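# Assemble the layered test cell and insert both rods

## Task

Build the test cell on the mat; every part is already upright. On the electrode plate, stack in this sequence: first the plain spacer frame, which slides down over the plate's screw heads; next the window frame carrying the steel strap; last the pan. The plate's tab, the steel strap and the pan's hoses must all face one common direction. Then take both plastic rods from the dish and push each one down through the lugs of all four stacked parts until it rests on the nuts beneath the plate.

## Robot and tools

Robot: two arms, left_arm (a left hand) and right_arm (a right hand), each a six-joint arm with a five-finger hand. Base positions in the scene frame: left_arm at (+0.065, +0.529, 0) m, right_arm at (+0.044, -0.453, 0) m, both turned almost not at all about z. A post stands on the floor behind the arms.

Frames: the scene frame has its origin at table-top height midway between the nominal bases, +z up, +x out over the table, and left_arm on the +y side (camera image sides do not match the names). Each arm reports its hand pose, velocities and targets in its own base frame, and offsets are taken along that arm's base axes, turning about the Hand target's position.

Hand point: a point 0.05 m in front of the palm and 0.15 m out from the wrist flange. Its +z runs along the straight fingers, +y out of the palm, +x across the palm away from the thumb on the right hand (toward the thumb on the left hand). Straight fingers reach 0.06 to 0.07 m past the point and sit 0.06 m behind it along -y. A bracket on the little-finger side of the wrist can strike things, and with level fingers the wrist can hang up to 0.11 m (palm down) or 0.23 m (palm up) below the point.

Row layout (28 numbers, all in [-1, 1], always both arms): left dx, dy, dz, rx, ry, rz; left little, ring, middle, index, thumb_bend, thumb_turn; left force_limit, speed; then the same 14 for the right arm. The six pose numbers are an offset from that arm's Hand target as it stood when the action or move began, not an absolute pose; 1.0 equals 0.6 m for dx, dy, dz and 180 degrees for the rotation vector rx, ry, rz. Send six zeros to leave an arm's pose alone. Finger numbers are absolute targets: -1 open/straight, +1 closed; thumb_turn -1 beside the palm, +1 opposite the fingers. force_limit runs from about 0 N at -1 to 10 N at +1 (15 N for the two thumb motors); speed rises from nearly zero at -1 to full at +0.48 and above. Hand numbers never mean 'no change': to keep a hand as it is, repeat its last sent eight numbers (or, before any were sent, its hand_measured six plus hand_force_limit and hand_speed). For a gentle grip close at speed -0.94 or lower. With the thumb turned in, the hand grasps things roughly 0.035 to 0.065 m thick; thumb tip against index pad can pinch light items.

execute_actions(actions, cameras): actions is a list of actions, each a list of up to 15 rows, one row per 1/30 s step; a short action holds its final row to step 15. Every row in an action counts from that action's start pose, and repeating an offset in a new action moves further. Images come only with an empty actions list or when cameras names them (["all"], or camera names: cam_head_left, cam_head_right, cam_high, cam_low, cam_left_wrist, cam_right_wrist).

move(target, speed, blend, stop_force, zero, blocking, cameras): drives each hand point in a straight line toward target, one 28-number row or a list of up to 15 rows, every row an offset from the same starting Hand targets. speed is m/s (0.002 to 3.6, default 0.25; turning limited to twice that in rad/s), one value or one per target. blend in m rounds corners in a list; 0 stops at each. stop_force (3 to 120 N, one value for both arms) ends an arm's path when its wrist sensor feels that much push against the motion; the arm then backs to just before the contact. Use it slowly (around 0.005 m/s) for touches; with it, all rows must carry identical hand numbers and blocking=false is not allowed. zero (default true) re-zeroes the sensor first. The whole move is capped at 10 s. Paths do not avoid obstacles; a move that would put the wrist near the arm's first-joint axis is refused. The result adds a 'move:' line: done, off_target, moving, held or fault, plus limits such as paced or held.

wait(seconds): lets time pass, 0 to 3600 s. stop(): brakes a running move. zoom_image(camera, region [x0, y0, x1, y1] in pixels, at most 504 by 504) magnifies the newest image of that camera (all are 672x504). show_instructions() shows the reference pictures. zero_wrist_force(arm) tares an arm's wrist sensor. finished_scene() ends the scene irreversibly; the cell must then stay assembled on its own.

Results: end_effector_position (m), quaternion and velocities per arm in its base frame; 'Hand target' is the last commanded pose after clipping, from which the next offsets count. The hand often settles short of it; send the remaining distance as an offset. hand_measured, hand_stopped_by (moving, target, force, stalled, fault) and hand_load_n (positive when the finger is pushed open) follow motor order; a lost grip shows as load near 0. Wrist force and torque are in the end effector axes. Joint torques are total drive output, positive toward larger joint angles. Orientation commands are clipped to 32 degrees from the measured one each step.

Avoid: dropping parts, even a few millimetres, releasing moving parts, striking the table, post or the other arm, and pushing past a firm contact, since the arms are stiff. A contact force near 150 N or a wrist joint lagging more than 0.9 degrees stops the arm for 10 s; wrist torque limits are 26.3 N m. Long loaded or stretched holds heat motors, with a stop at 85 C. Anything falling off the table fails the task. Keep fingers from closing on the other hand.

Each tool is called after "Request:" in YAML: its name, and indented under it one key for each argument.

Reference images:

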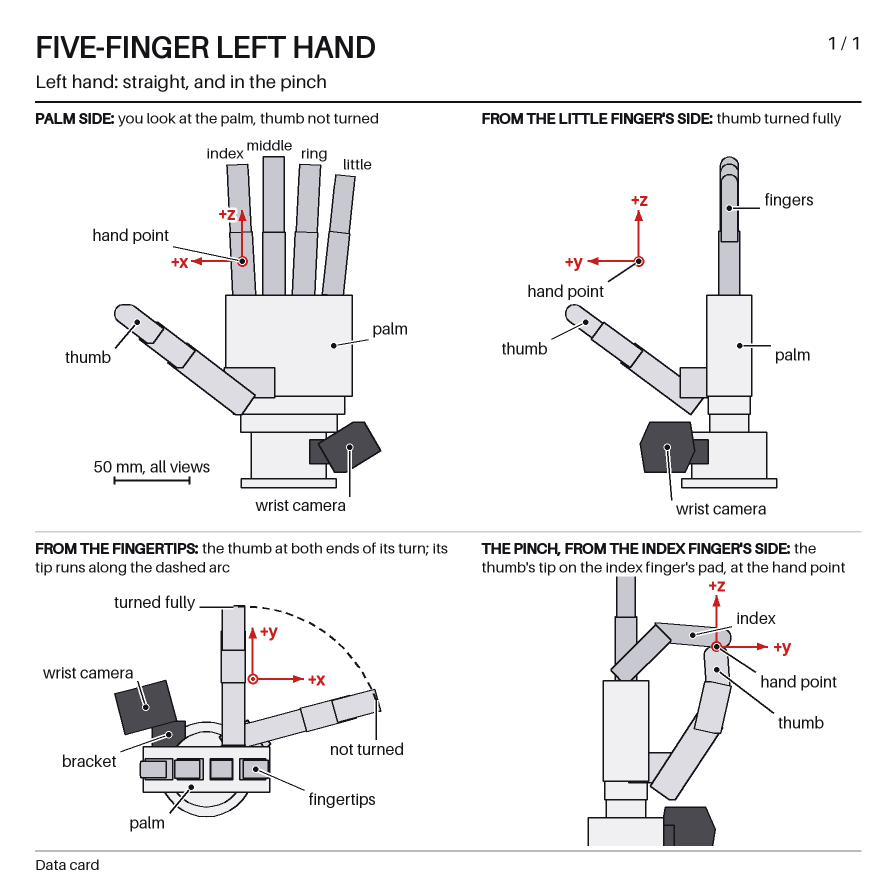

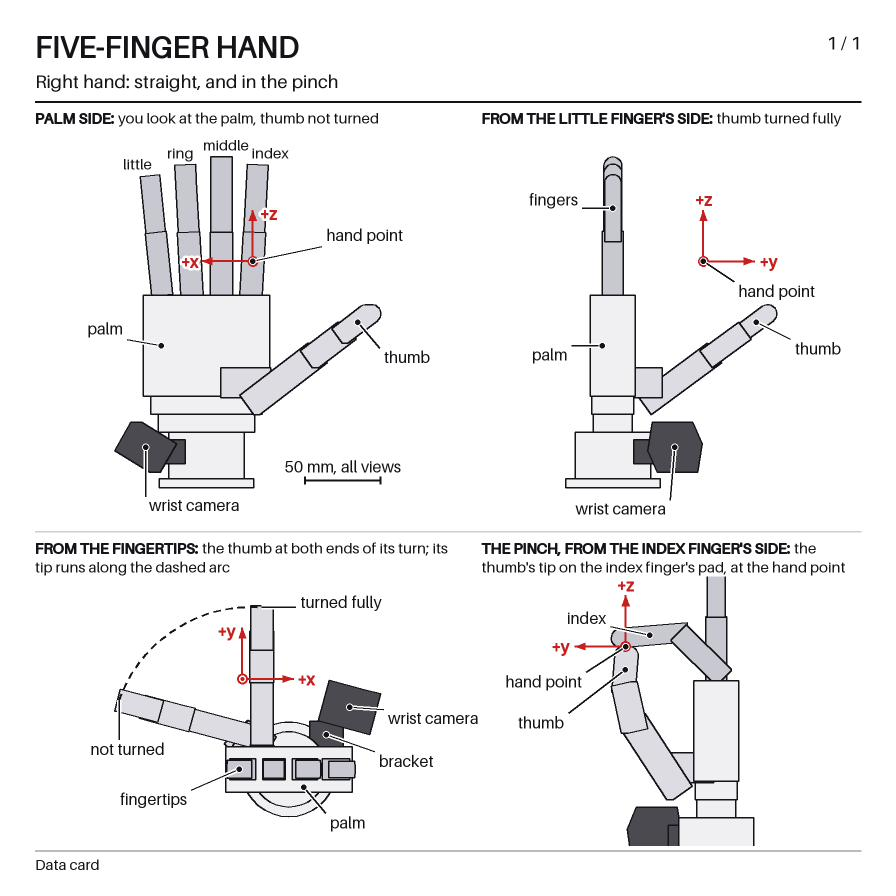

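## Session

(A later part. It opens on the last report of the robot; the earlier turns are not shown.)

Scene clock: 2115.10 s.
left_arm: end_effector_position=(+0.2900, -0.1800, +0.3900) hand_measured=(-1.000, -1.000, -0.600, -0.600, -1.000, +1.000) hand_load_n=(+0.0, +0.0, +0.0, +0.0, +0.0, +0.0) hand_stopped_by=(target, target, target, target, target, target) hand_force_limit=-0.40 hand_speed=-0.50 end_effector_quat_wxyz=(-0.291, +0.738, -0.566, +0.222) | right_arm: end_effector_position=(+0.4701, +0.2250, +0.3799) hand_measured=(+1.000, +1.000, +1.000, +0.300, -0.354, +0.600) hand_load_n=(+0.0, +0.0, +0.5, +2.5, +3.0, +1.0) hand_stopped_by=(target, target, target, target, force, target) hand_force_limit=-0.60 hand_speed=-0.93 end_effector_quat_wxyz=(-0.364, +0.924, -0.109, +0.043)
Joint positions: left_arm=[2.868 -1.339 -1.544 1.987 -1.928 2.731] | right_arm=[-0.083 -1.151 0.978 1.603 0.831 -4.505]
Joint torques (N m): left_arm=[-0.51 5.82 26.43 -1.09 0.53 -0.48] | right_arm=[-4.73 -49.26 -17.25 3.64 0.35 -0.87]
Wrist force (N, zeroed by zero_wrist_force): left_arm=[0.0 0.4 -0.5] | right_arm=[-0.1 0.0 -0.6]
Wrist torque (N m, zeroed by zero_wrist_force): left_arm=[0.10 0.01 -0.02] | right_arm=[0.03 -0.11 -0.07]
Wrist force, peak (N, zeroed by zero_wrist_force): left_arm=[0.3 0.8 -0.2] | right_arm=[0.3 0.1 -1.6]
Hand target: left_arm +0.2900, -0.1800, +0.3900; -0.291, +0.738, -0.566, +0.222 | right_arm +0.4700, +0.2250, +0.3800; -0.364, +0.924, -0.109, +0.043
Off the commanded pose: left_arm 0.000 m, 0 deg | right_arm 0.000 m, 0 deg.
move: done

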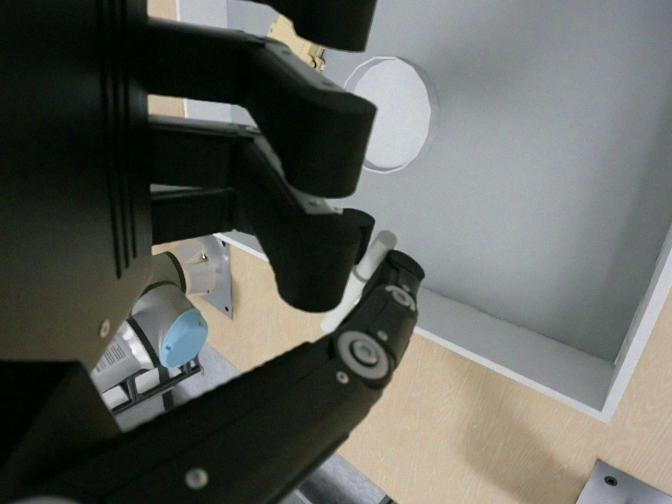

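Request:
move:
  target: [0,0,0,0,0,0,-1,-1,-0.6,-0.6,-1,1,-0.4,-0.5,0.1917,0.4817,-0.3,-0.2214,-0.4628,-0.1860,1,1,1,0.3,-0.28,0.6,-0.6,-0.93]
  speed: 0.12
  cameras: ["cam_right_wrist","cam_high"]

Scene clock: 2123.40 s.
left_arm: end_effector_position=(+0.2900, -0.1800, +0.3900) hand_measured=(-1.000, -1.000, -0.600, -0.600, -1.000, +1.000) hand_load_n=(+0.0, +0.0, +0.0, +0.0, +0.0, +0.5) hand_stopped_by=(target, target, target, target, target, target) hand_force_limit=-0.40 hand_speed=-0.50 end_effector_quat_wxyz=(-0.291, +0.738, -0.566, +0.222) | right_arm: end_effector_position=(+0.5850, +0.5141, +0.2000) hand_measured=(+1.000, +1.000, +1.000, +0.300, -0.354, +0.600) hand_load_n=(+0.0, +0.0, +0.0, +2.5, +3.0, +1.0) hand_stopped_by=(target, target, target, target, force, target) hand_force_limit=-0.60 hand_speed=-0.93 end_effector_quat_wxyz=(-0.014, +0.661, -0.063, +0.748)
Joint positions: left_arm=[2.868 -1.339 -1.544 1.987 -1.928 2.731] | right_arm=[0.854 -0.816 1.255 -0.638 2.491 -4.757]
Joint torques (N m): left_arm=[-0.98 4.1 27.03 -1.05 0.36 -0.25] | right_arm=[-7.68 -54.88 -10.28 -3.26 -0.68 -2.15]
Wrist force (N, zeroed by zero_wrist_force): left_arm=[0.1 0.2 -0.5] | right_arm=[5.2 1.5 1.8]
Wrist torque (N m, zeroed by zero_wrist_force): left_arm=[0.08 0.01 0.00] | right_arm=[-0.04 -0.46 0.23]
Wrist force, peak (N, zeroed by zero_wrist_force): left_arm=[0.1 0.8 0.1] | right_arm=[5.2 1.4 2.1]
Hand target: left_arm +0.2900, -0.1800, +0.3900; -0.291, +0.738, -0.566, +0.222 | right_arm +0.5851, +0.5140, +0.2000; -0.014, +0.661, -0.063, +0.748
Off the commanded pose: left_arm 0.000 m, 0 deg | right_arm 0.000 m, 0 deg.
move: done
Images, in order (width x height): cam_high 672x504, cam_right_wrist 672x504.

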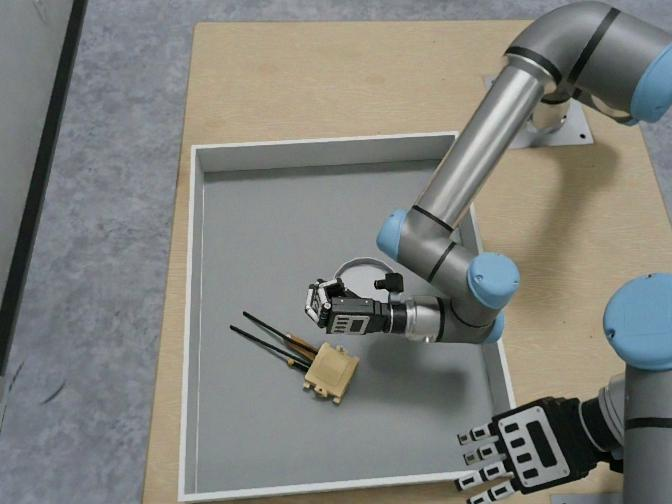

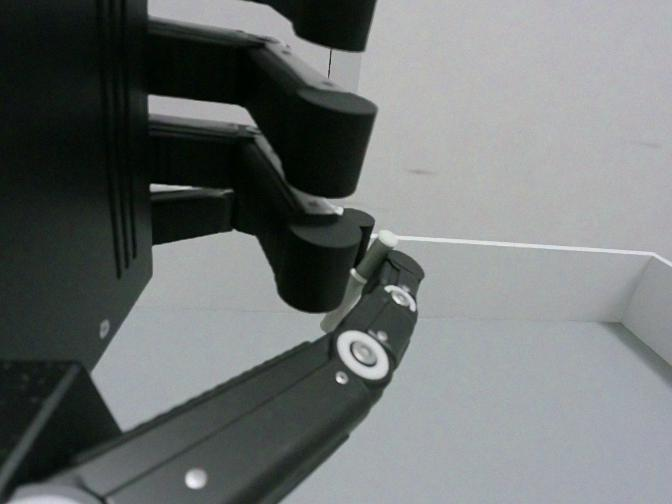

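Request:
move:
  target:
    - [0,0,0,0,0,0,-1,-1,-0.6,-0.6,-1,1,-0.4,-0.5,0.007,0.2508,0,0,0,0,1,1,1,0.3,-0.28,0.6,-0.6,-0.93]
    - [0,0,0,0,0,0,-1,-1,-0.6,-0.6,-1,1,-0.4,-0.5,0.007,0.2508,-0.1333,0,0,0,1,1,1,0.3,-0.28,0.6,-0.6,-0.93]
  speed: 0.08
  blend: 0.02
  cameras: []

Request:
move:
  target:
    - [0.8867,-0.1142,-0.2832,0.001,-0.0964,-0.7179,-1,-1,-0.6,-0.6,-1,1,-0.4,-0.5,0,0,0,0,0,0,1,1,1,0.3,-0.28,0.6,-0.6,-0.93]
  speed: 0.15
  cameras: ["cam_left_wrist","cam_high"]

Scene clock: 2127.73 s.
left_arm: end_effector_position=(+0.2900, -0.1800, +0.3900) hand_measured=(-1.000, -1.000, -0.600, -0.600, -1.000, +1.000) hand_load_n=(+0.0, +0.0, +0.0, +0.0, +0.0, +0.0) hand_stopped_by=(target, target, target, target, target, target) hand_force_limit=-0.40 hand_speed=-0.50 end_effector_quat_wxyz=(-0.291, +0.738, -0.566, +0.222) | right_arm: end_effector_position=(+0.5892, +0.6644, +0.1199) hand_measured=(+1.000, +1.000, +1.000, +0.300, -0.354, +0.600) hand_load_n=(+0.0, +0.0, +0.0, +2.5, +2.5, +0.5) hand_stopped_by=(target, target, target, target, force, target) hand_force_limit=-0.60 hand_speed=-0.93 end_effector_quat_wxyz=(-0.014, +0.661, -0.063, +0.748)
Joint positions: left_arm=[2.868 -1.339 -1.544 1.987 -1.928 2.731] | right_arm=[0.974 -0.358 0.582 -0.461 2.609 -4.805]
Joint torques (N m): left_arm=[-1.02 3.65 26.71 -1.09 0.36 -0.01] | right_arm=[-7.39 -76.78 -32.18 0.25 -1.72 -2.12]
Wrist force (N, zeroed by zero_wrist_force): left_arm=[0.0 0.3 -0.2] | right_arm=[4.8 1.2 2.0]
Wrist torque (N m, zeroed by zero_wrist_force): left_arm=[0.07 0.02 -0.01] | right_arm=[-0.06 -0.37 0.25]
Wrist force, peak (N, zeroed by zero_wrist_force): left_arm=[0.2 0.7 -0.2] | right_arm=[5.3 2.1 1.8]
Hand target: left_arm +0.2900, -0.1800, +0.3900; -0.291, +0.738, -0.566, +0.222 | right_arm +0.5893, +0.6645, +0.1200; -0.014, +0.661, -0.063, +0.748
Off the commanded pose: left_arm 0.000 m, 0 deg | right_arm 0.000 m, 0 deg.
move: done

Scene clock: 2135.77 s.
left_arm: end_effector_position=(+0.8208, -0.2486, +0.2196) hand_measured=(-1.000, -1.000, -0.600, -0.600, -1.000, +1.000) hand_load_n=(+0.0, +0.0, +0.0, -0.5, +0.0, +0.5) hand_stopped_by=(target, target, target, target, target, target) hand_force_limit=-0.40 hand_speed=-0.50 end_effector_quat_wxyz=(+0.329, +0.117, +0.814, -0.465) | right_arm: end_effector_position=(+0.5893, +0.6645, +0.1200) hand_measured=(+1.000, +1.000, +1.000, +0.300, -0.354, +0.600) hand_load_n=(+0.0, +0.0, +0.0, +2.5, +3.0, +0.5) hand_stopped_by=(target, target, target, target, force, target) hand_force_limit=-0.60 hand_speed=-0.93 end_effector_quat_wxyz=(-0.014, +0.661, -0.063, +0.748)
Joint positions: left_arm=[3.233 -2.78 -0.035 2.026 -0.518 4.62] | right_arm=[0.974 -0.358 0.582 -0.461 2.609 -4.804]
Joint torques (N m): left_arm=[7.53 71.93 8.28 0.16 2.24 -1.69] | right_arm=[-6.76 -76.46 -31.28 -2.91 0.37 1.76]
Wrist force (N, zeroed by zero_wrist_force): left_arm=[-2.0 0.3 0.7] | right_arm=[4.9 1.0 2.0]
Wrist torque (N m, zeroed by zero_wrist_force): left_arm=[-0.09 0.31 -0.25] | right_arm=[-0.10 -0.39 0.25]
Wrist force, peak (N, zeroed by zero_wrist_force): left_arm=[-2.1 0.6 1.0] | right_arm=[5.2 0.9 2.6]
Hand target: left_arm +0.8220, -0.2485, +0.2201; +0.070, +0.204, +0.865, -0.454 | right_arm +0.5893, +0.6645, +0.1200; -0.014, +0.661, -0.063, +0.748
Off the commanded pose: left_arm 0.001 m, 41 deg; orientation clipped | right_arm 0.000 m, 0 deg.
elbow stopped short (left arm): the move would have taken joint 3 (elbow) straighter than the controller allows.
move: off_target (left_arm); limits=paced
Images, in order (width x height): cam_high 672x504, cam_left_wrist 672x504.

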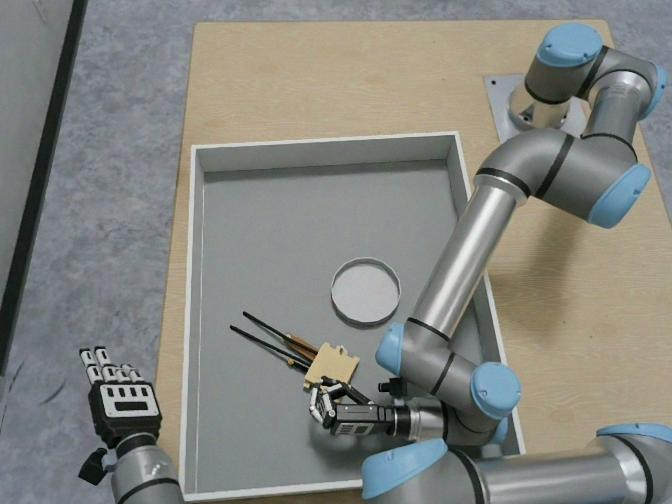

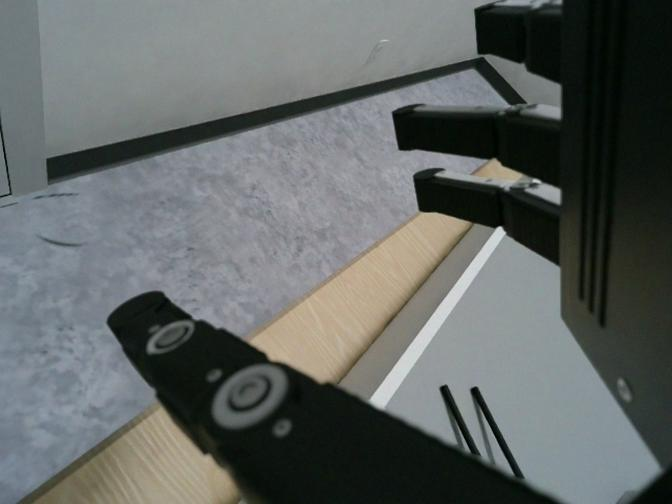

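Request:
move:
  target:
    - [-0.3547,0.0457,0.18,0.0173,0.0357,-0.0348,-1,-1,-0.6,-0.6,-1,1,-0.4,-0.5,0,0,0,0,0,0,1,1,1,0.3,-0.28,0.6,-0.6,-0.93]
  speed: 0.15
  cameras: ["cam_left_wrist","cam_high"]

Scene clock: 2140.07 s.
left_arm: end_effector_position=(+0.6092, -0.2212, +0.3281) hand_measured=(-1.000, -1.000, -0.600, -0.600, -1.000, +1.000) hand_load_n=(+0.0, +0.0, +0.0, +0.0, +0.0, +0.5) hand_stopped_by=(target, target, target, target, target, target) hand_force_limit=-0.40 hand_speed=-0.50 end_effector_quat_wxyz=(-0.009, +0.227, +0.867, -0.444) | right_arm: end_effector_position=(+0.5893, +0.6645, +0.1200) hand_measured=(+1.000, +1.000, +1.000, +0.300, -0.354, +0.600) hand_load_n=(+0.0, +0.0, +0.0, +2.5, +3.0, +0.5) hand_stopped_by=(target, target, target, target, force, target) hand_force_limit=-0.60 hand_speed=-0.93 end_effector_quat_wxyz=(-0.014, +0.661, -0.063, +0.748)
Joint positions: left_arm=[3.234 -2.707 -0.048 0.742 -0.734 5.515] | right_arm=[0.974 -0.358 0.582 -0.461 2.609 -4.804]
Joint torques (N m): left_arm=[8.32 58.59 23.37 -3.12 -0.14 -0.2] | right_arm=[-7.87 -75.94 -30.87 -2.94 0.38 1.86]
Wrist force (N, zeroed by zero_wrist_force): left_arm=[-0.7 0.0 0.2] | right_arm=[5.0 1.4 2.1]
Wrist torque (N m, zeroed by zero_wrist_force): left_arm=[-0.01 0.15 0.00] | right_arm=[-0.04 -0.39 0.26]
Wrist force, peak (N, zeroed by zero_wrist_force): left_arm=[-2.2 1.1 1.1] | right_arm=[5.3 1.1 2.7]
Hand target: left_arm +0.6092, -0.2211, +0.3281; -0.009, +0.227, +0.867, -0.444 | right_arm +0.5893, +0.6645, +0.1200; -0.014, +0.661, -0.063, +0.748
Off the commanded pose: left_arm 0.000 m, 0 deg | right_arm 0.000 m, 0 deg.
elbow stopped short (left arm): the move would have taken joint 3 (elbow) straighter than the controller allows.
move: done
Images, in order (width x height): cam_high 672x504, cam_left_wrist 672x504.

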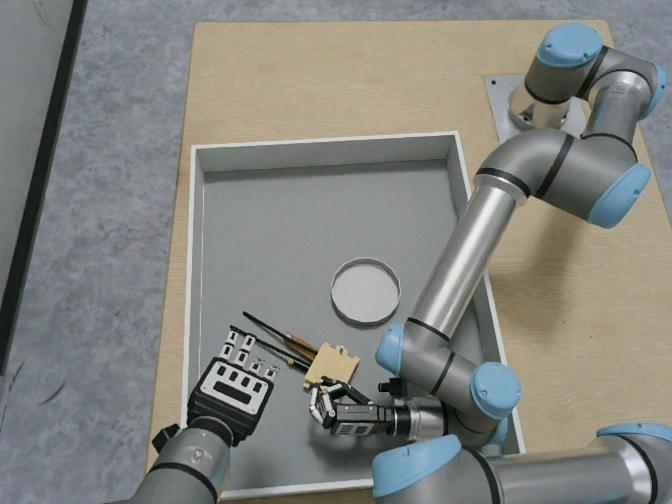

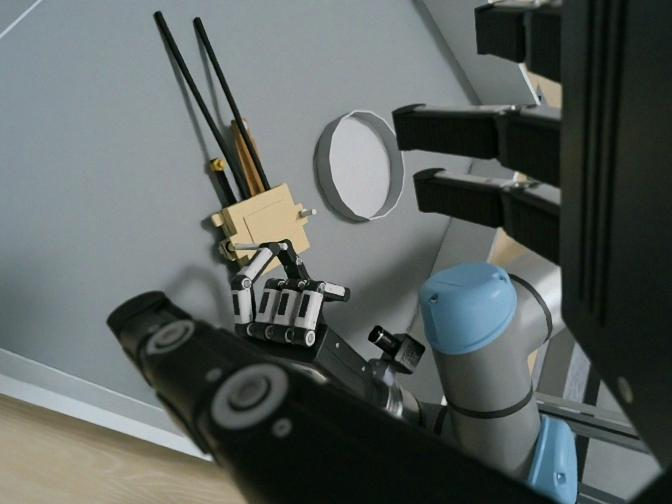

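Request:
move:
  target:
    - [0,0,-0.1667,0,0,0,-1,-1,-0.6,-0.6,-1,1,-0.4,-0.5,0,0,0,0,0,0,1,1,1,0.3,-0.28,0.6,-0.6,-0.93]
  speed: 0.08
  cameras: ["cam_left_wrist"]

Request:
zoom_image:
  camera: "cam_left_wrist"
  region: [220, 160, 380, 320]

Scene clock: 2142.30 s.
left_arm: end_effector_position=(+0.6092, -0.2211, +0.2281) hand_measured=(-1.000, -1.000, -0.600, -0.600, -1.000, +1.000) hand_load_n=(+0.0, +0.0, +0.0, +0.0, +0.0, +0.0) hand_stopped_by=(target, target, target, target, target, target) hand_force_limit=-0.40 hand_speed=-0.50 end_effector_quat_wxyz=(-0.009, +0.227, +0.867, -0.444) | right_arm: end_effector_position=(+0.5893, +0.6645, +0.1200) hand_measured=(+1.000, +1.000, +1.000, +0.300, -0.354, +0.600) hand_load_n=(+0.0, +0.0, +0.0, +2.5, +3.0, +0.5) hand_stopped_by=(target, target, target, target, force, target) hand_force_limit=-0.60 hand_speed=-0.93 end_effector_quat_wxyz=(-0.014, +0.661, -0.063, +0.748)
Joint positions: left_arm=[3.234 -2.566 -0.588 1.141 -0.734 5.516] | right_arm=[0.974 -0.358 0.582 -0.461 2.609 -4.804]
Joint torques (N m): left_arm=[6.7 63.4 25.72 -2.16 2.01 0.22] | right_arm=[-6.94 -75.89 -30.89 -3.01 0.25 1.89]
Wrist force (N, zeroed by zero_wrist_force): left_arm=[-0.4 0.3 0.0] | right_arm=[4.6 1.3 2.1]
Wrist torque (N m, zeroed by zero_wrist_force): left_arm=[0.03 0.10 -0.10] | right_arm=[-0.05 -0.35 0.24]
Wrist force, peak (N, zeroed by zero_wrist_force): left_arm=[-0.5 1.0 0.4] | right_arm=[5.3 1.1 2.0]
Hand target: left_arm +0.6092, -0.2211, +0.2281; -0.009, +0.227, +0.867, -0.444 | right_arm +0.5893, +0.6645, +0.1200; -0.014, +0.661, -0.063, +0.748
Off the commanded pose: left_arm 0.000 m, 0 deg | right_arm 0.000 m, 0 deg.
move: done

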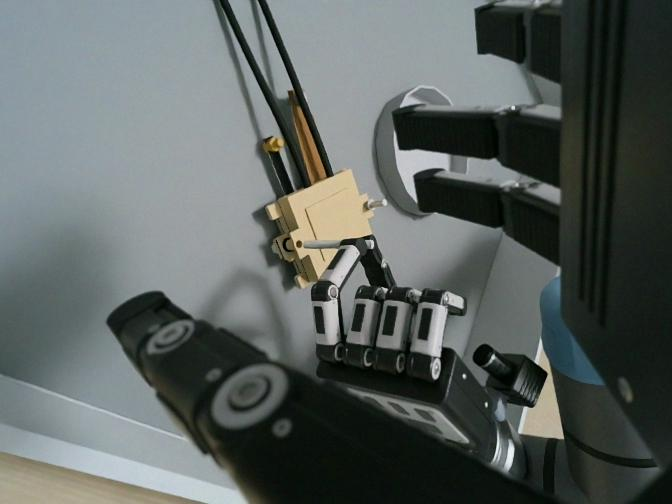

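Scaled by 3.150.

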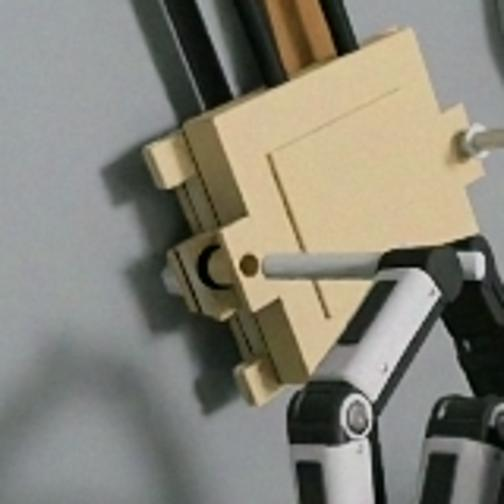

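Request:
move:
  target:
    - [0,0,0,0,0,0,-1,-1,-0.6,-0.6,-1,1,-0.4,-0.5,0,0,0,-0.0627,0.0987,0,1,1,1,0.3,-0.28,0.6,-0.6,-0.93]
  speed: 0.06
  cameras: ["cam_left_wrist"]

Request:
zoom_image:
  camera: "cam_left_wrist"
  region: [220, 160, 380, 320]

Scene clock: 2150.63 s.
left_arm: end_effector_position=(+0.6092, -0.2211, +0.2281) hand_measured=(-1.000, -1.000, -0.600, -0.600, -1.000, +1.000) hand_load_n=(+0.0, +0.0, +0.0, +0.0, +0.0, +0.0) hand_stopped_by=(target, target, target, target, target, target) hand_force_limit=-0.40 hand_speed=-0.50 end_effector_quat_wxyz=(-0.009, +0.227, +0.867, -0.444) | right_arm: end_effector_position=(+0.5888, +0.6635, +0.1199) hand_measured=(+1.000, +1.000, +1.000, +0.300, -0.354, +0.600) hand_load_n=(+0.0, +0.0, +0.0, +3.0, +3.0, +1.0) hand_stopped_by=(target, target, target, target, force, target) hand_force_limit=-0.60 hand_speed=-0.93 end_effector_quat_wxyz=(+0.029, +0.744, +0.035, +0.666) end_effector_velocity=(+0.001, +0.000, +0.000) end_effector_angular_velocity=(+0.004, -0.003, -0.002)
Joint positions: left_arm=[3.234 -2.566 -0.588 1.141 -0.734 5.515] | right_arm=[0.962 -0.149 0.035 0.306 2.521 -4.647]
Joint velocities: left_arm=[within noise] | right_arm=[-0.001 0 0 -0.005 0.002 0]
Joint torques (N m): left_arm=[-0.72 49.64 13.07 -2.38 0.28 -1.73] | right_arm=[-5.3 -75.58 -31.98 -2.4 1.47 1.96]
Wrist force (N, zeroed by zero_wrist_force): left_arm=[-0.6 0.2 -0.2] | right_arm=[4.7 1.5 1.3]
Wrist torque (N m, zeroed by zero_wrist_force): left_arm=[0.04 0.12 -0.11] | right_arm=[0.00 -0.39 0.11]
Wrist force, peak (N, zeroed by zero_wrist_force): left_arm=[-0.9 0.2 -0.2] | right_arm=[5.2 1.1 2.2]
Hand target: left_arm +0.6092, -0.2211, +0.2281; -0.009, +0.227, +0.867, -0.444 | right_arm +0.5893, +0.6645, +0.1200; +0.061, +0.766, +0.009, +0.640
Off the commanded pose: left_arm 0.000 m, 0 deg | right_arm 0.001 m, 6 deg.
elbow stopped short (right arm): the move would have taken joint 3 (elbow) straighter than the controller allows.
move: off_target (right_arm)

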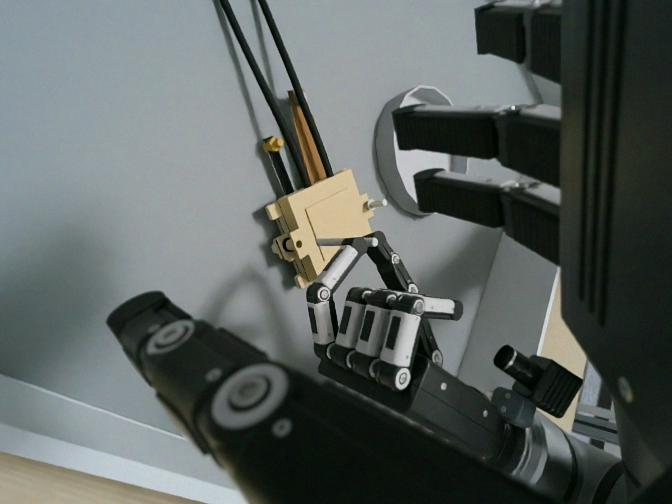

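Scaled by 3.150.

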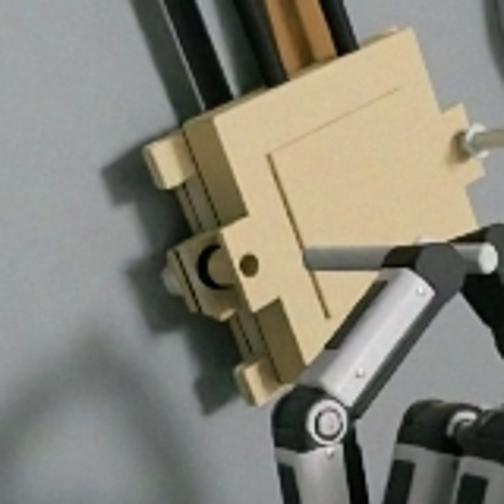

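Request:
move:
  target:
    - [0,0,0,0,0,0,-1,-1,-0.6,-0.6,-1,1,-0.4,-0.5,0,0,0,0,0,0.0778,1,1,1,0.3,-0.28,0.6,-0.6,-0.93]
  speed: 0.06
  cameras: ["cam_left_wrist"]

Request:
zoom_image:
  camera: "cam_left_wrist"
  region: [220, 160, 380, 320]

Scene clock: 2156.77 s.
left_arm: end_effector_position=(+0.6092, -0.2211, +0.2281) hand_measured=(-1.000, -1.000, -0.600, -0.600, -1.000, +1.000) hand_load_n=(+0.0, +0.0, +0.0, +0.0, +0.0, +0.0) hand_stopped_by=(target, target, target, target, target, target) hand_force_limit=-0.40 hand_speed=-0.50 end_effector_quat_wxyz=(-0.009, +0.227, +0.867, -0.444) | right_arm: end_effector_position=(+0.5894, +0.6644, +0.1202) hand_measured=(+1.000, +1.000, +1.000, +0.300, -0.354, +0.600) hand_load_n=(+0.0, +0.0, +0.0, +2.5, +2.5, +0.5) hand_stopped_by=(target, target, target, target, force, target) hand_force_limit=-0.60 hand_speed=-0.93 end_effector_quat_wxyz=(-0.018, +0.759, +0.102, +0.642)
Joint positions: left_arm=[3.234 -2.566 -0.588 1.141 -0.734 5.515] | right_arm=[0.937 -0.408 0.527 0.123 2.331 -4.65]
Joint torques (N m): left_arm=[-0.38 49.54 12.75 -2.57 0.16 -1.5] | right_arm=[7.47 -52.56 -31.52 0.41 1.44 -1.91]
Wrist force (N, zeroed by zero_wrist_force): left_arm=[-0.6 0.3 0.0] | right_arm=[4.7 1.7 1.0]
Wrist torque (N m, zeroed by zero_wrist_force): left_arm=[0.04 0.12 -0.11] | right_arm=[0.03 -0.38 0.22]
Wrist force, peak (N, zeroed by zero_wrist_force): left_arm=[-0.9 0.3 -0.3] | right_arm=[5.3 1.6 0.9]
Hand target: left_arm +0.6092, -0.2211, +0.2281; -0.009, +0.227, +0.867, -0.444 | right_arm +0.5893, +0.6645, +0.1200; -0.018, +0.759, +0.103, +0.642
Off the commanded pose: left_arm 0.000 m, 0 deg | right_arm 0.000 m, 0 deg.
move: done

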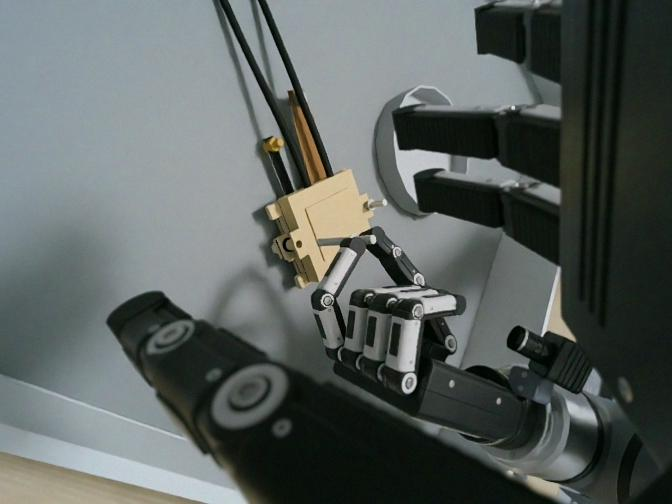

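Scaled by 3.150.

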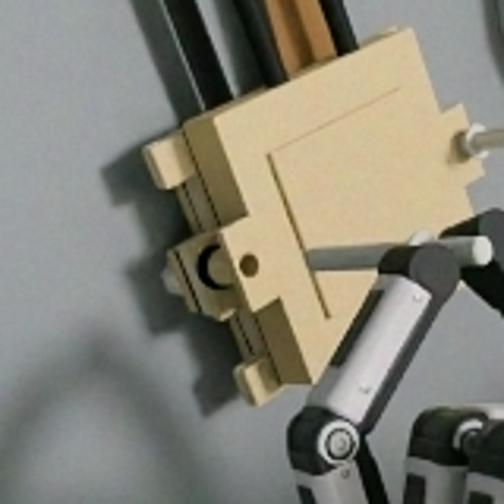

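Request:
move:
  target:
    - [0,0,0,0,0,0,-1,-1,-0.6,-0.6,-1,1,-0.4,-0.5,-0.007,-0.0006,-0.0333,-0.0145,0,0,1,1,1,0.3,-0.28,0.6,-0.6,-0.93]
  speed: 0.04
  cameras: ["cam_left_wrist"]

Request:
zoom_image:
  camera: "cam_left_wrist"
  region: [260, 200, 390, 330]

Scene clock: 2160.07 s.
left_arm: end_effector_position=(+0.6092, -0.2211, +0.2281) hand_measured=(-1.000, -1.000, -0.600, -0.600, -1.000, +1.000) hand_load_n=(+0.0, +0.0, +0.0, +0.0, +0.0, +0.0) hand_stopped_by=(target, target, target, target, target, target) hand_force_limit=-0.40 hand_speed=-0.50 end_effector_quat_wxyz=(-0.009, +0.227, +0.867, -0.444) | right_arm: end_effector_position=(+0.5850, +0.6641, +0.0998) hand_measured=(+1.000, +1.000, +1.000, +0.300, -0.354, +0.600) hand_load_n=(+0.0, +0.0, +0.0, +2.5, +3.0, +1.0) hand_stopped_by=(target, target, target, target, force, target) hand_force_limit=-0.60 hand_speed=-0.93 end_effector_quat_wxyz=(+0.000, +0.760, +0.117, +0.640) end_effector_velocity=(-0.001, +0.001, +0.002) end_effector_angular_velocity=(+0.007, +0.000, +0.000)
Joint positions: left_arm=[3.234 -2.566 -0.588 1.141 -0.734 5.515] | right_arm=[0.944 -0.385 0.538 0.103 2.344 -4.685]
Joint velocities: left_arm=[within noise] | right_arm=[0.001 -0.003 0 0.001 0 0.006]
Joint torques (N m): left_arm=[-1.03 48.97 12.79 -2.67 0.14 -1.63] | right_arm=[-1.85 -74.19 -20.19 0.83 -0.88 2.09]
Wrist force (N, zeroed by zero_wrist_force): left_arm=[-0.6 0.4 -0.2] | right_arm=[4.7 1.7 0.8]
Wrist torque (N m, zeroed by zero_wrist_force): left_arm=[0.06 0.13 -0.11] | right_arm=[-0.01 -0.37 0.19]
Wrist force, peak (N, zeroed by zero_wrist_force): left_arm=[-0.7 0.3 -0.2] | right_arm=[5.5 1.7 0.9]
Hand target: left_arm +0.6092, -0.2211, +0.2281; -0.009, +0.227, +0.867, -0.444 | right_arm +0.5851, +0.6641, +0.1001; +0.000, +0.760, +0.117, +0.640
Off the commanded pose: left_arm 0.000 m, 0 deg | right_arm 0.000 m, 0 deg.
move: done

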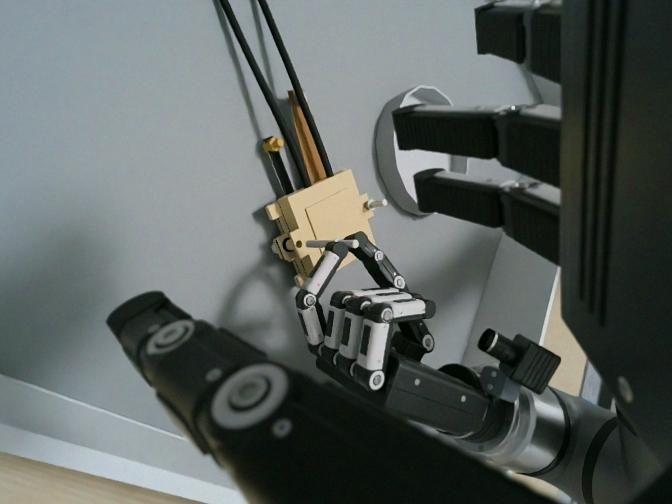

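Scaled by 3.877.

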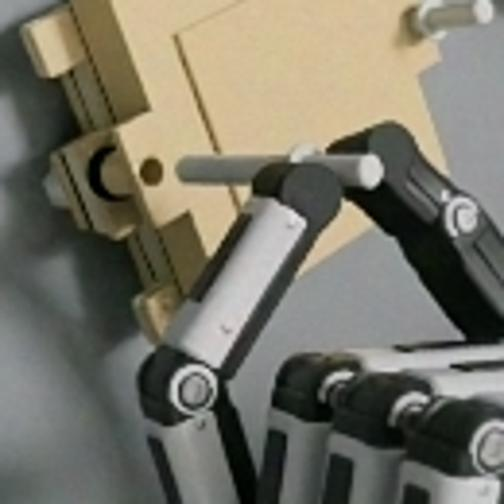

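Request:
move:
  target:
    - [0,0,0,0,0,0,-1,-1,-0.6,-0.6,-1,1,-0.4,-0.5,0.0005,0.0009,-0.0125,0,0,0,1,1,1,0.3,-0.28,0.6,-0.6,-0.93]
  speed: 0.02
  cameras: ["cam_left_wrist"]

Request:
zoom_image:
  camera: "cam_left_wrist"
  region: [270, 210, 350, 290]

Scene clock: 2161.80 s.
left_arm: end_effector_position=(+0.6092, -0.2211, +0.2281) hand_measured=(-1.000, -1.000, -0.600, -0.600, -1.000, +1.000) hand_load_n=(+0.0, +0.0, +0.0, +0.0, +0.0, +0.0) hand_stopped_by=(target, target, target, target, target, target) hand_force_limit=-0.40 hand_speed=-0.50 end_effector_quat_wxyz=(-0.009, +0.227, +0.867, -0.444) | right_arm: end_effector_position=(+0.5854, +0.6646, +0.0924) hand_measured=(+1.000, +1.000, +1.000, +0.300, -0.354, +0.600) hand_load_n=(+0.0, +0.0, +0.0, +2.5, +3.0, +1.0) hand_stopped_by=(target, target, target, target, force, target) hand_force_limit=-0.60 hand_speed=-0.93 end_effector_quat_wxyz=(+0.000, +0.760, +0.117, +0.640)
Joint positions: left_arm=[3.234 -2.566 -0.588 1.141 -0.734 5.515] | right_arm=[0.944 -0.377 0.541 0.092 2.344 -4.684]
Joint torques (N m): left_arm=[-0.62 49.53 13.39 -2.65 0.05 -1.54] | right_arm=[5.45 -73.21 -13.32 0.86 1.05 1.73]
Wrist force (N, zeroed by zero_wrist_force): left_arm=[-0.6 0.4 -0.1] | right_arm=[4.6 1.6 1.1]
Wrist torque (N m, zeroed by zero_wrist_force): left_arm=[0.06 0.12 -0.11] | right_arm=[-0.03 -0.37 0.15]
Wrist force, peak (N, zeroed by zero_wrist_force): left_arm=[-0.7 0.3 -0.1] | right_arm=[5.2 1.9 0.5]
Hand target: left_arm +0.6092, -0.2211, +0.2281; -0.009, +0.227, +0.867, -0.444 | right_arm +0.5854, +0.6647, +0.0926; +0.000, +0.760, +0.117, +0.640
Off the commanded pose: left_arm 0.000 m, 0 deg | right_arm 0.000 m, 0 deg.
move: done

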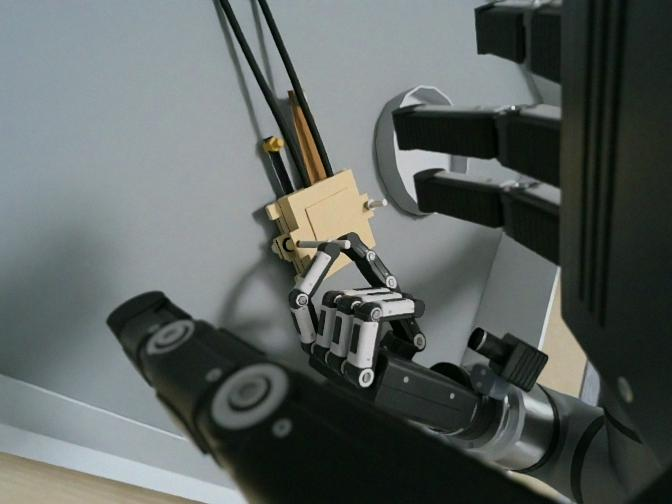

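Scaled by 6.300.

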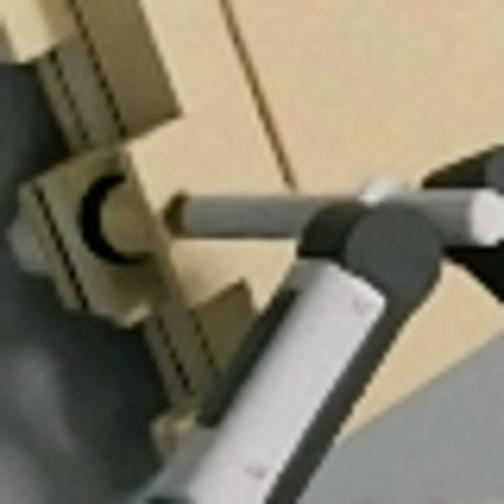

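Request:
move:
  target:
    - [0,0,0,0,0,0,-1,-1,-0.6,-0.6,-1,1,-0.4,-0.5,0,0,-0.0033,0,0,0,1,1,1,0.3,-0.28,0.6,-0.6,-0.93]
  speed: 0.004
  cameras: ["cam_left_wrist"]

Request:
zoom_image:
  camera: "cam_left_wrist"
  region: [270, 210, 350, 290]

Scene clock: 2163.37 s.
left_arm: end_effector_position=(+0.6092, -0.2211, +0.2281) hand_measured=(-1.000, -1.000, -0.600, -0.600, -1.000, +1.000) hand_load_n=(+0.0, +0.0, +0.0, +0.0, +0.0, +0.0) hand_stopped_by=(target, target, target, target, target, target) hand_force_limit=-0.40 hand_speed=-0.50 end_effector_quat_wxyz=(-0.009, +0.227, +0.867, -0.444) | right_arm: end_effector_position=(+0.5854, +0.6647, +0.0905) hand_measured=(+1.000, +1.000, +1.000, +0.300, -0.354, +0.600) hand_load_n=(+0.0, +0.0, +0.0, +2.5, +3.0, +0.5) hand_stopped_by=(target, target, target, target, force, target) hand_force_limit=-0.60 hand_speed=-0.93 end_effector_quat_wxyz=(+0.000, +0.760, +0.117, +0.640)
Joint positions: left_arm=[3.234 -2.566 -0.588 1.141 -0.734 5.515] | right_arm=[0.944 -0.376 0.543 0.089 2.344 -4.684]
Joint torques (N m): left_arm=[-1.12 49.45 13.1 -2.6 0 -1.66] | right_arm=[8.37 -54.76 -12.2 -1.82 0.95 -0.34]
Wrist force (N, zeroed by zero_wrist_force): left_arm=[-0.7 0.4 -0.2] | right_arm=[5.0 1.8 0.8]
Wrist torque (N m, zeroed by zero_wrist_force): left_arm=[0.06 0.13 -0.12] | right_arm=[0.02 -0.41 0.17]
Wrist force, peak (N, zeroed by zero_wrist_force): left_arm=[-0.8 0.2 -0.2] | right_arm=[5.0 1.8 0.8]
Hand target: left_arm +0.6092, -0.2211, +0.2281; -0.009, +0.227, +0.867, -0.444 | right_arm +0.5854, +0.6647, +0.0906; +0.000, +0.760, +0.117, +0.640
Off the commanded pose: left_arm 0.000 m, 0 deg | right_arm 0.000 m, 0 deg.
move: done

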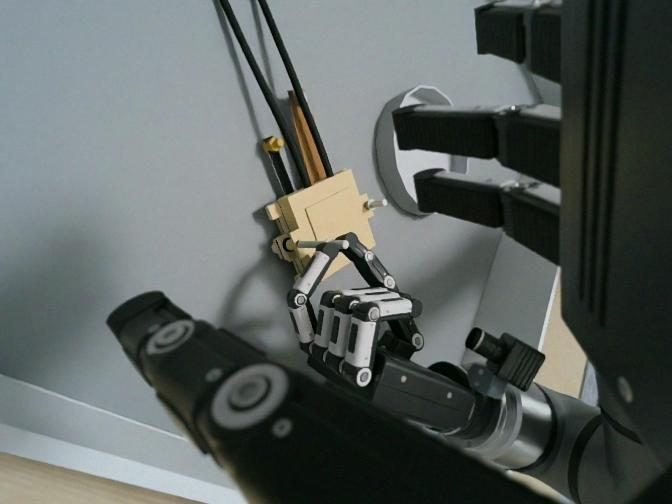

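Scaled by 6.300.

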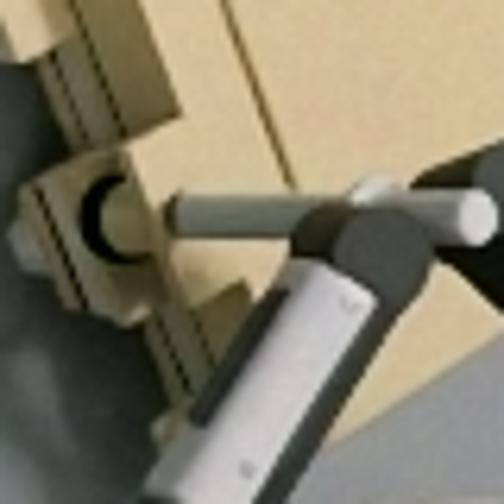

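Request:
move:
  target:
    - [0,0,0,0,0,0,-1,-1,-0.6,-0.6,-1,1,-0.4,-0.5,0,0,-0.0017,0,0,0,1,1,1,0.3,-0.28,0.6,-0.6,-0.93]
  speed: 0.004
  cameras: ["cam_left_wrist"]

Request:
zoom_image:
  camera: "cam_left_wrist"
  region: [270, 210, 350, 290]

Scene clock: 2166.07 s.
left_arm: end_effector_position=(+0.6092, -0.2211, +0.2281) hand_measured=(-1.000, -1.000, -0.600, -0.600, -1.000, +1.000) hand_load_n=(+0.0, +0.0, +0.0, +0.0, +0.5, +0.0) hand_stopped_by=(target, target, target, target, target, target) hand_force_limit=-0.40 hand_speed=-0.50 end_effector_quat_wxyz=(-0.009, +0.227, +0.867, -0.444) | right_arm: end_effector_position=(+0.5854, +0.6647, +0.0896) hand_measured=(+1.000, +1.000, +1.000, +0.300, -0.354, +0.600) hand_load_n=(+0.0, +0.0, +0.5, +3.0, +3.0, +0.5) hand_stopped_by=(target, target, target, target, force, target) hand_force_limit=-0.60 hand_speed=-0.93 end_effector_quat_wxyz=(+0.000, +0.759, +0.117, +0.640)
Joint positions: left_arm=[3.234 -2.566 -0.588 1.141 -0.734 5.515] | right_arm=[0.944 -0.375 0.544 0.087 2.344 -4.684]
Joint torques (N m): left_arm=[-0.42 49.36 12.4 -2.73 0.14 -1.65] | right_arm=[8.76 -52.77 -10.86 -1.89 0.05 -1.92]
Wrist force (N, zeroed by zero_wrist_force): left_arm=[-0.6 0.3 0.0] | right_arm=[4.5 1.6 0.5]
Wrist torque (N m, zeroed by zero_wrist_force): left_arm=[0.04 0.12 -0.10] | right_arm=[-0.01 -0.34 0.13]
Wrist force, peak (N, zeroed by zero_wrist_force): left_arm=[-0.8 0.5 0.0] | right_arm=[5.3 1.5 0.7]
Hand target: left_arm +0.6092, -0.2211, +0.2281; -0.009, +0.227, +0.867, -0.444 | right_arm +0.5854, +0.6647, +0.0896; +0.000, +0.760, +0.117, +0.640
Off the commanded pose: left_arm 0.000 m, 0 deg | right_arm 0.000 m, 0 deg.
move: done

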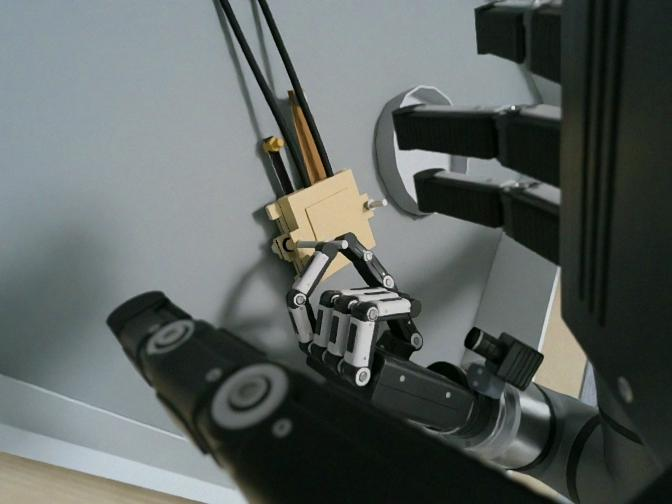

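Scaled by 6.300.

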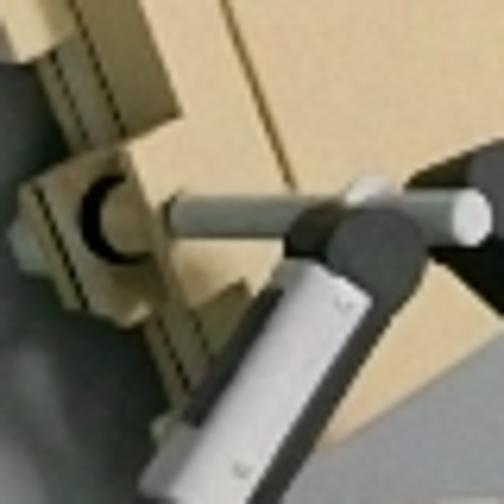

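Request:
move:
  target:
    - [0,0,0,0,0,0,-1,-1,-0.6,-0.6,-1,1,-0.4,-0.5,0,0,-0.0017,0,0,0,1,1,1,0.3,-0.28,0.6,-0.6,-0.93]
  speed: 0.004
  cameras: ["cam_left_wrist"]

Request:
zoom_image:
  camera: "cam_left_wrist"
  region: [270, 210, 350, 290]

Scene clock: 2167.07 s.
left_arm: end_effector_position=(+0.6092, -0.2211, +0.2281) hand_measured=(-1.000, -1.000, -0.600, -0.600, -1.000, +1.000) hand_load_n=(+0.0, +0.0, +0.0, +0.0, +0.0, +0.0) hand_stopped_by=(target, target, target, target, target, target) hand_force_limit=-0.40 hand_speed=-0.50 end_effector_quat_wxyz=(-0.009, +0.227, +0.867, -0.444) | right_arm: end_effector_position=(+0.5854, +0.6647, +0.0885) hand_measured=(+1.000, +1.000, +1.000, +0.300, -0.354, +0.600) hand_load_n=(+0.0, +0.0, +0.0, +2.5, +3.0, +0.5) hand_stopped_by=(target, target, target, target, force, target) hand_force_limit=-0.60 hand_speed=-0.93 end_effector_quat_wxyz=(+0.000, +0.760, +0.117, +0.640)
Joint positions: left_arm=[3.234 -2.566 -0.588 1.141 -0.734 5.515] | right_arm=[0.944 -0.374 0.545 0.085 2.344 -4.684]
Joint torques (N m): left_arm=[-1.35 49.77 13.3 -2.58 0.1 -1.64] | right_arm=[7.63 -56.1 -12.46 -1.69 -0.22 -1.72]
Wrist force (N, zeroed by zero_wrist_force): left_arm=[-0.6 0.2 -0.1] | right_arm=[4.7 1.5 0.8]
Wrist torque (N m, zeroed by zero_wrist_force): left_arm=[0.02 0.13 -0.11] | right_arm=[-0.02 -0.37 0.15]
Wrist force, peak (N, zeroed by zero_wrist_force): left_arm=[-0.8 0.2 0.0] | right_arm=[5.1 1.7 1.1]
Hand target: left_arm +0.6092, -0.2211, +0.2281; -0.009, +0.227, +0.867, -0.444 | right_arm +0.5854, +0.6647, +0.0885; +0.000, +0.760, +0.117, +0.640
Off the commanded pose: left_arm 0.000 m, 0 deg | right_arm 0.000 m, 0 deg.
move: done

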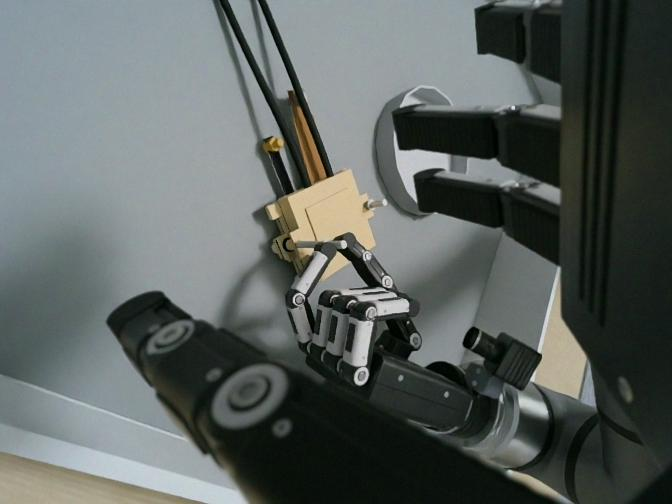

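Scaled by 6.300.

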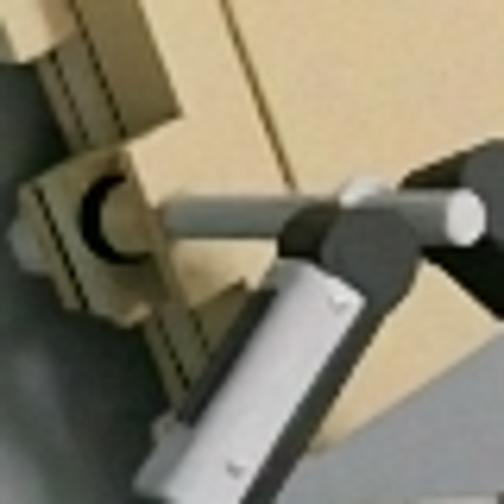

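Request:
move:
  target:
    - [0,0,0,0,0,0,-1,-1,-0.6,-0.6,-1,1,-0.4,-0.5,0,0,-0.0025,0,0,0,1,1,1,0.3,-0.28,0.6,-0.6,-0.93]
  speed: 0.004
  cameras: ["cam_left_wrist"]

Request:
zoom_image:
  camera: "cam_left_wrist"
  region: [270, 210, 350, 290]

Scene clock: 2168.57 s.
left_arm: end_effector_position=(+0.6092, -0.2211, +0.2281) hand_measured=(-1.000, -1.000, -0.600, -0.600, -1.000, +1.000) hand_load_n=(+0.0, +0.0, +0.0, +0.0, +0.0, +0.0) hand_stopped_by=(target, target, target, target, target, target) hand_force_limit=-0.40 hand_speed=-0.50 end_effector_quat_wxyz=(-0.009, +0.227, +0.867, -0.444) | right_arm: end_effector_position=(+0.5854, +0.6647, +0.0870) hand_measured=(+1.000, +1.000, +1.000, +0.300, -0.354, +0.600) hand_load_n=(+0.0, +0.0, +0.0, +2.5, +3.0, +0.5) hand_stopped_by=(target, target, target, target, force, target) hand_force_limit=-0.60 hand_speed=-0.93 end_effector_quat_wxyz=(+0.000, +0.760, +0.117, +0.640)
Joint positions: left_arm=[3.234 -2.566 -0.588 1.141 -0.734 5.515] | right_arm=[0.944 -0.373 0.547 0.083 2.344 -4.684]
Joint torques (N m): left_arm=[-1.02 49.78 12.73 -2.62 0.17 -1.55] | right_arm=[7.23 -54.76 -11.54 -1.94 -0.78 -1.66]
Wrist force (N, zeroed by zero_wrist_force): left_arm=[-0.7 0.2 -0.1] | right_arm=[5.3 1.5 0.8]
Wrist torque (N m, zeroed by zero_wrist_force): left_arm=[0.03 0.14 -0.11] | right_arm=[-0.04 -0.44 0.16]
Wrist force, peak (N, zeroed by zero_wrist_force): left_arm=[-0.7 0.5 -0.2] | right_arm=[5.3 1.5 0.8]
Hand target: left_arm +0.6092, -0.2211, +0.2281; -0.009, +0.227, +0.867, -0.444 | right_arm +0.5854, +0.6647, +0.0870; +0.000, +0.760, +0.117, +0.640
Off the commanded pose: left_arm 0.000 m, 0 deg | right_arm 0.000 m, 0 deg.
move: done

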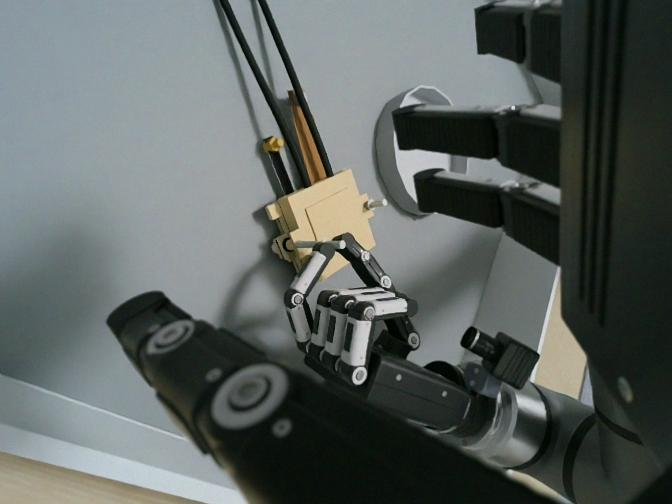

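Scaled by 6.300.

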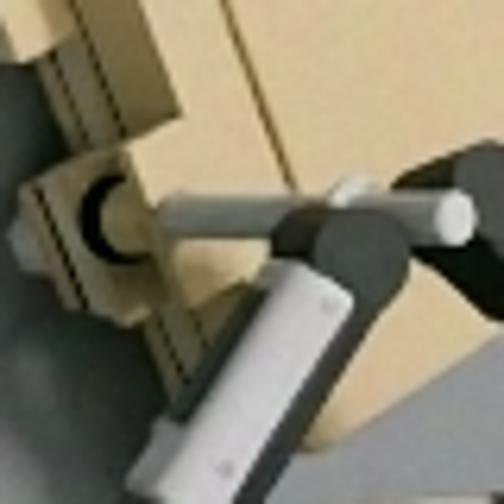

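Request:
zoom_image:
  camera: "cam_left_wrist"
  region: [284, 230, 314, 260]

Scaled by 16.800.

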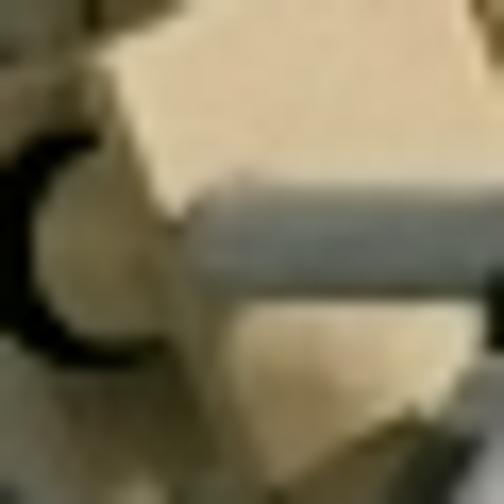

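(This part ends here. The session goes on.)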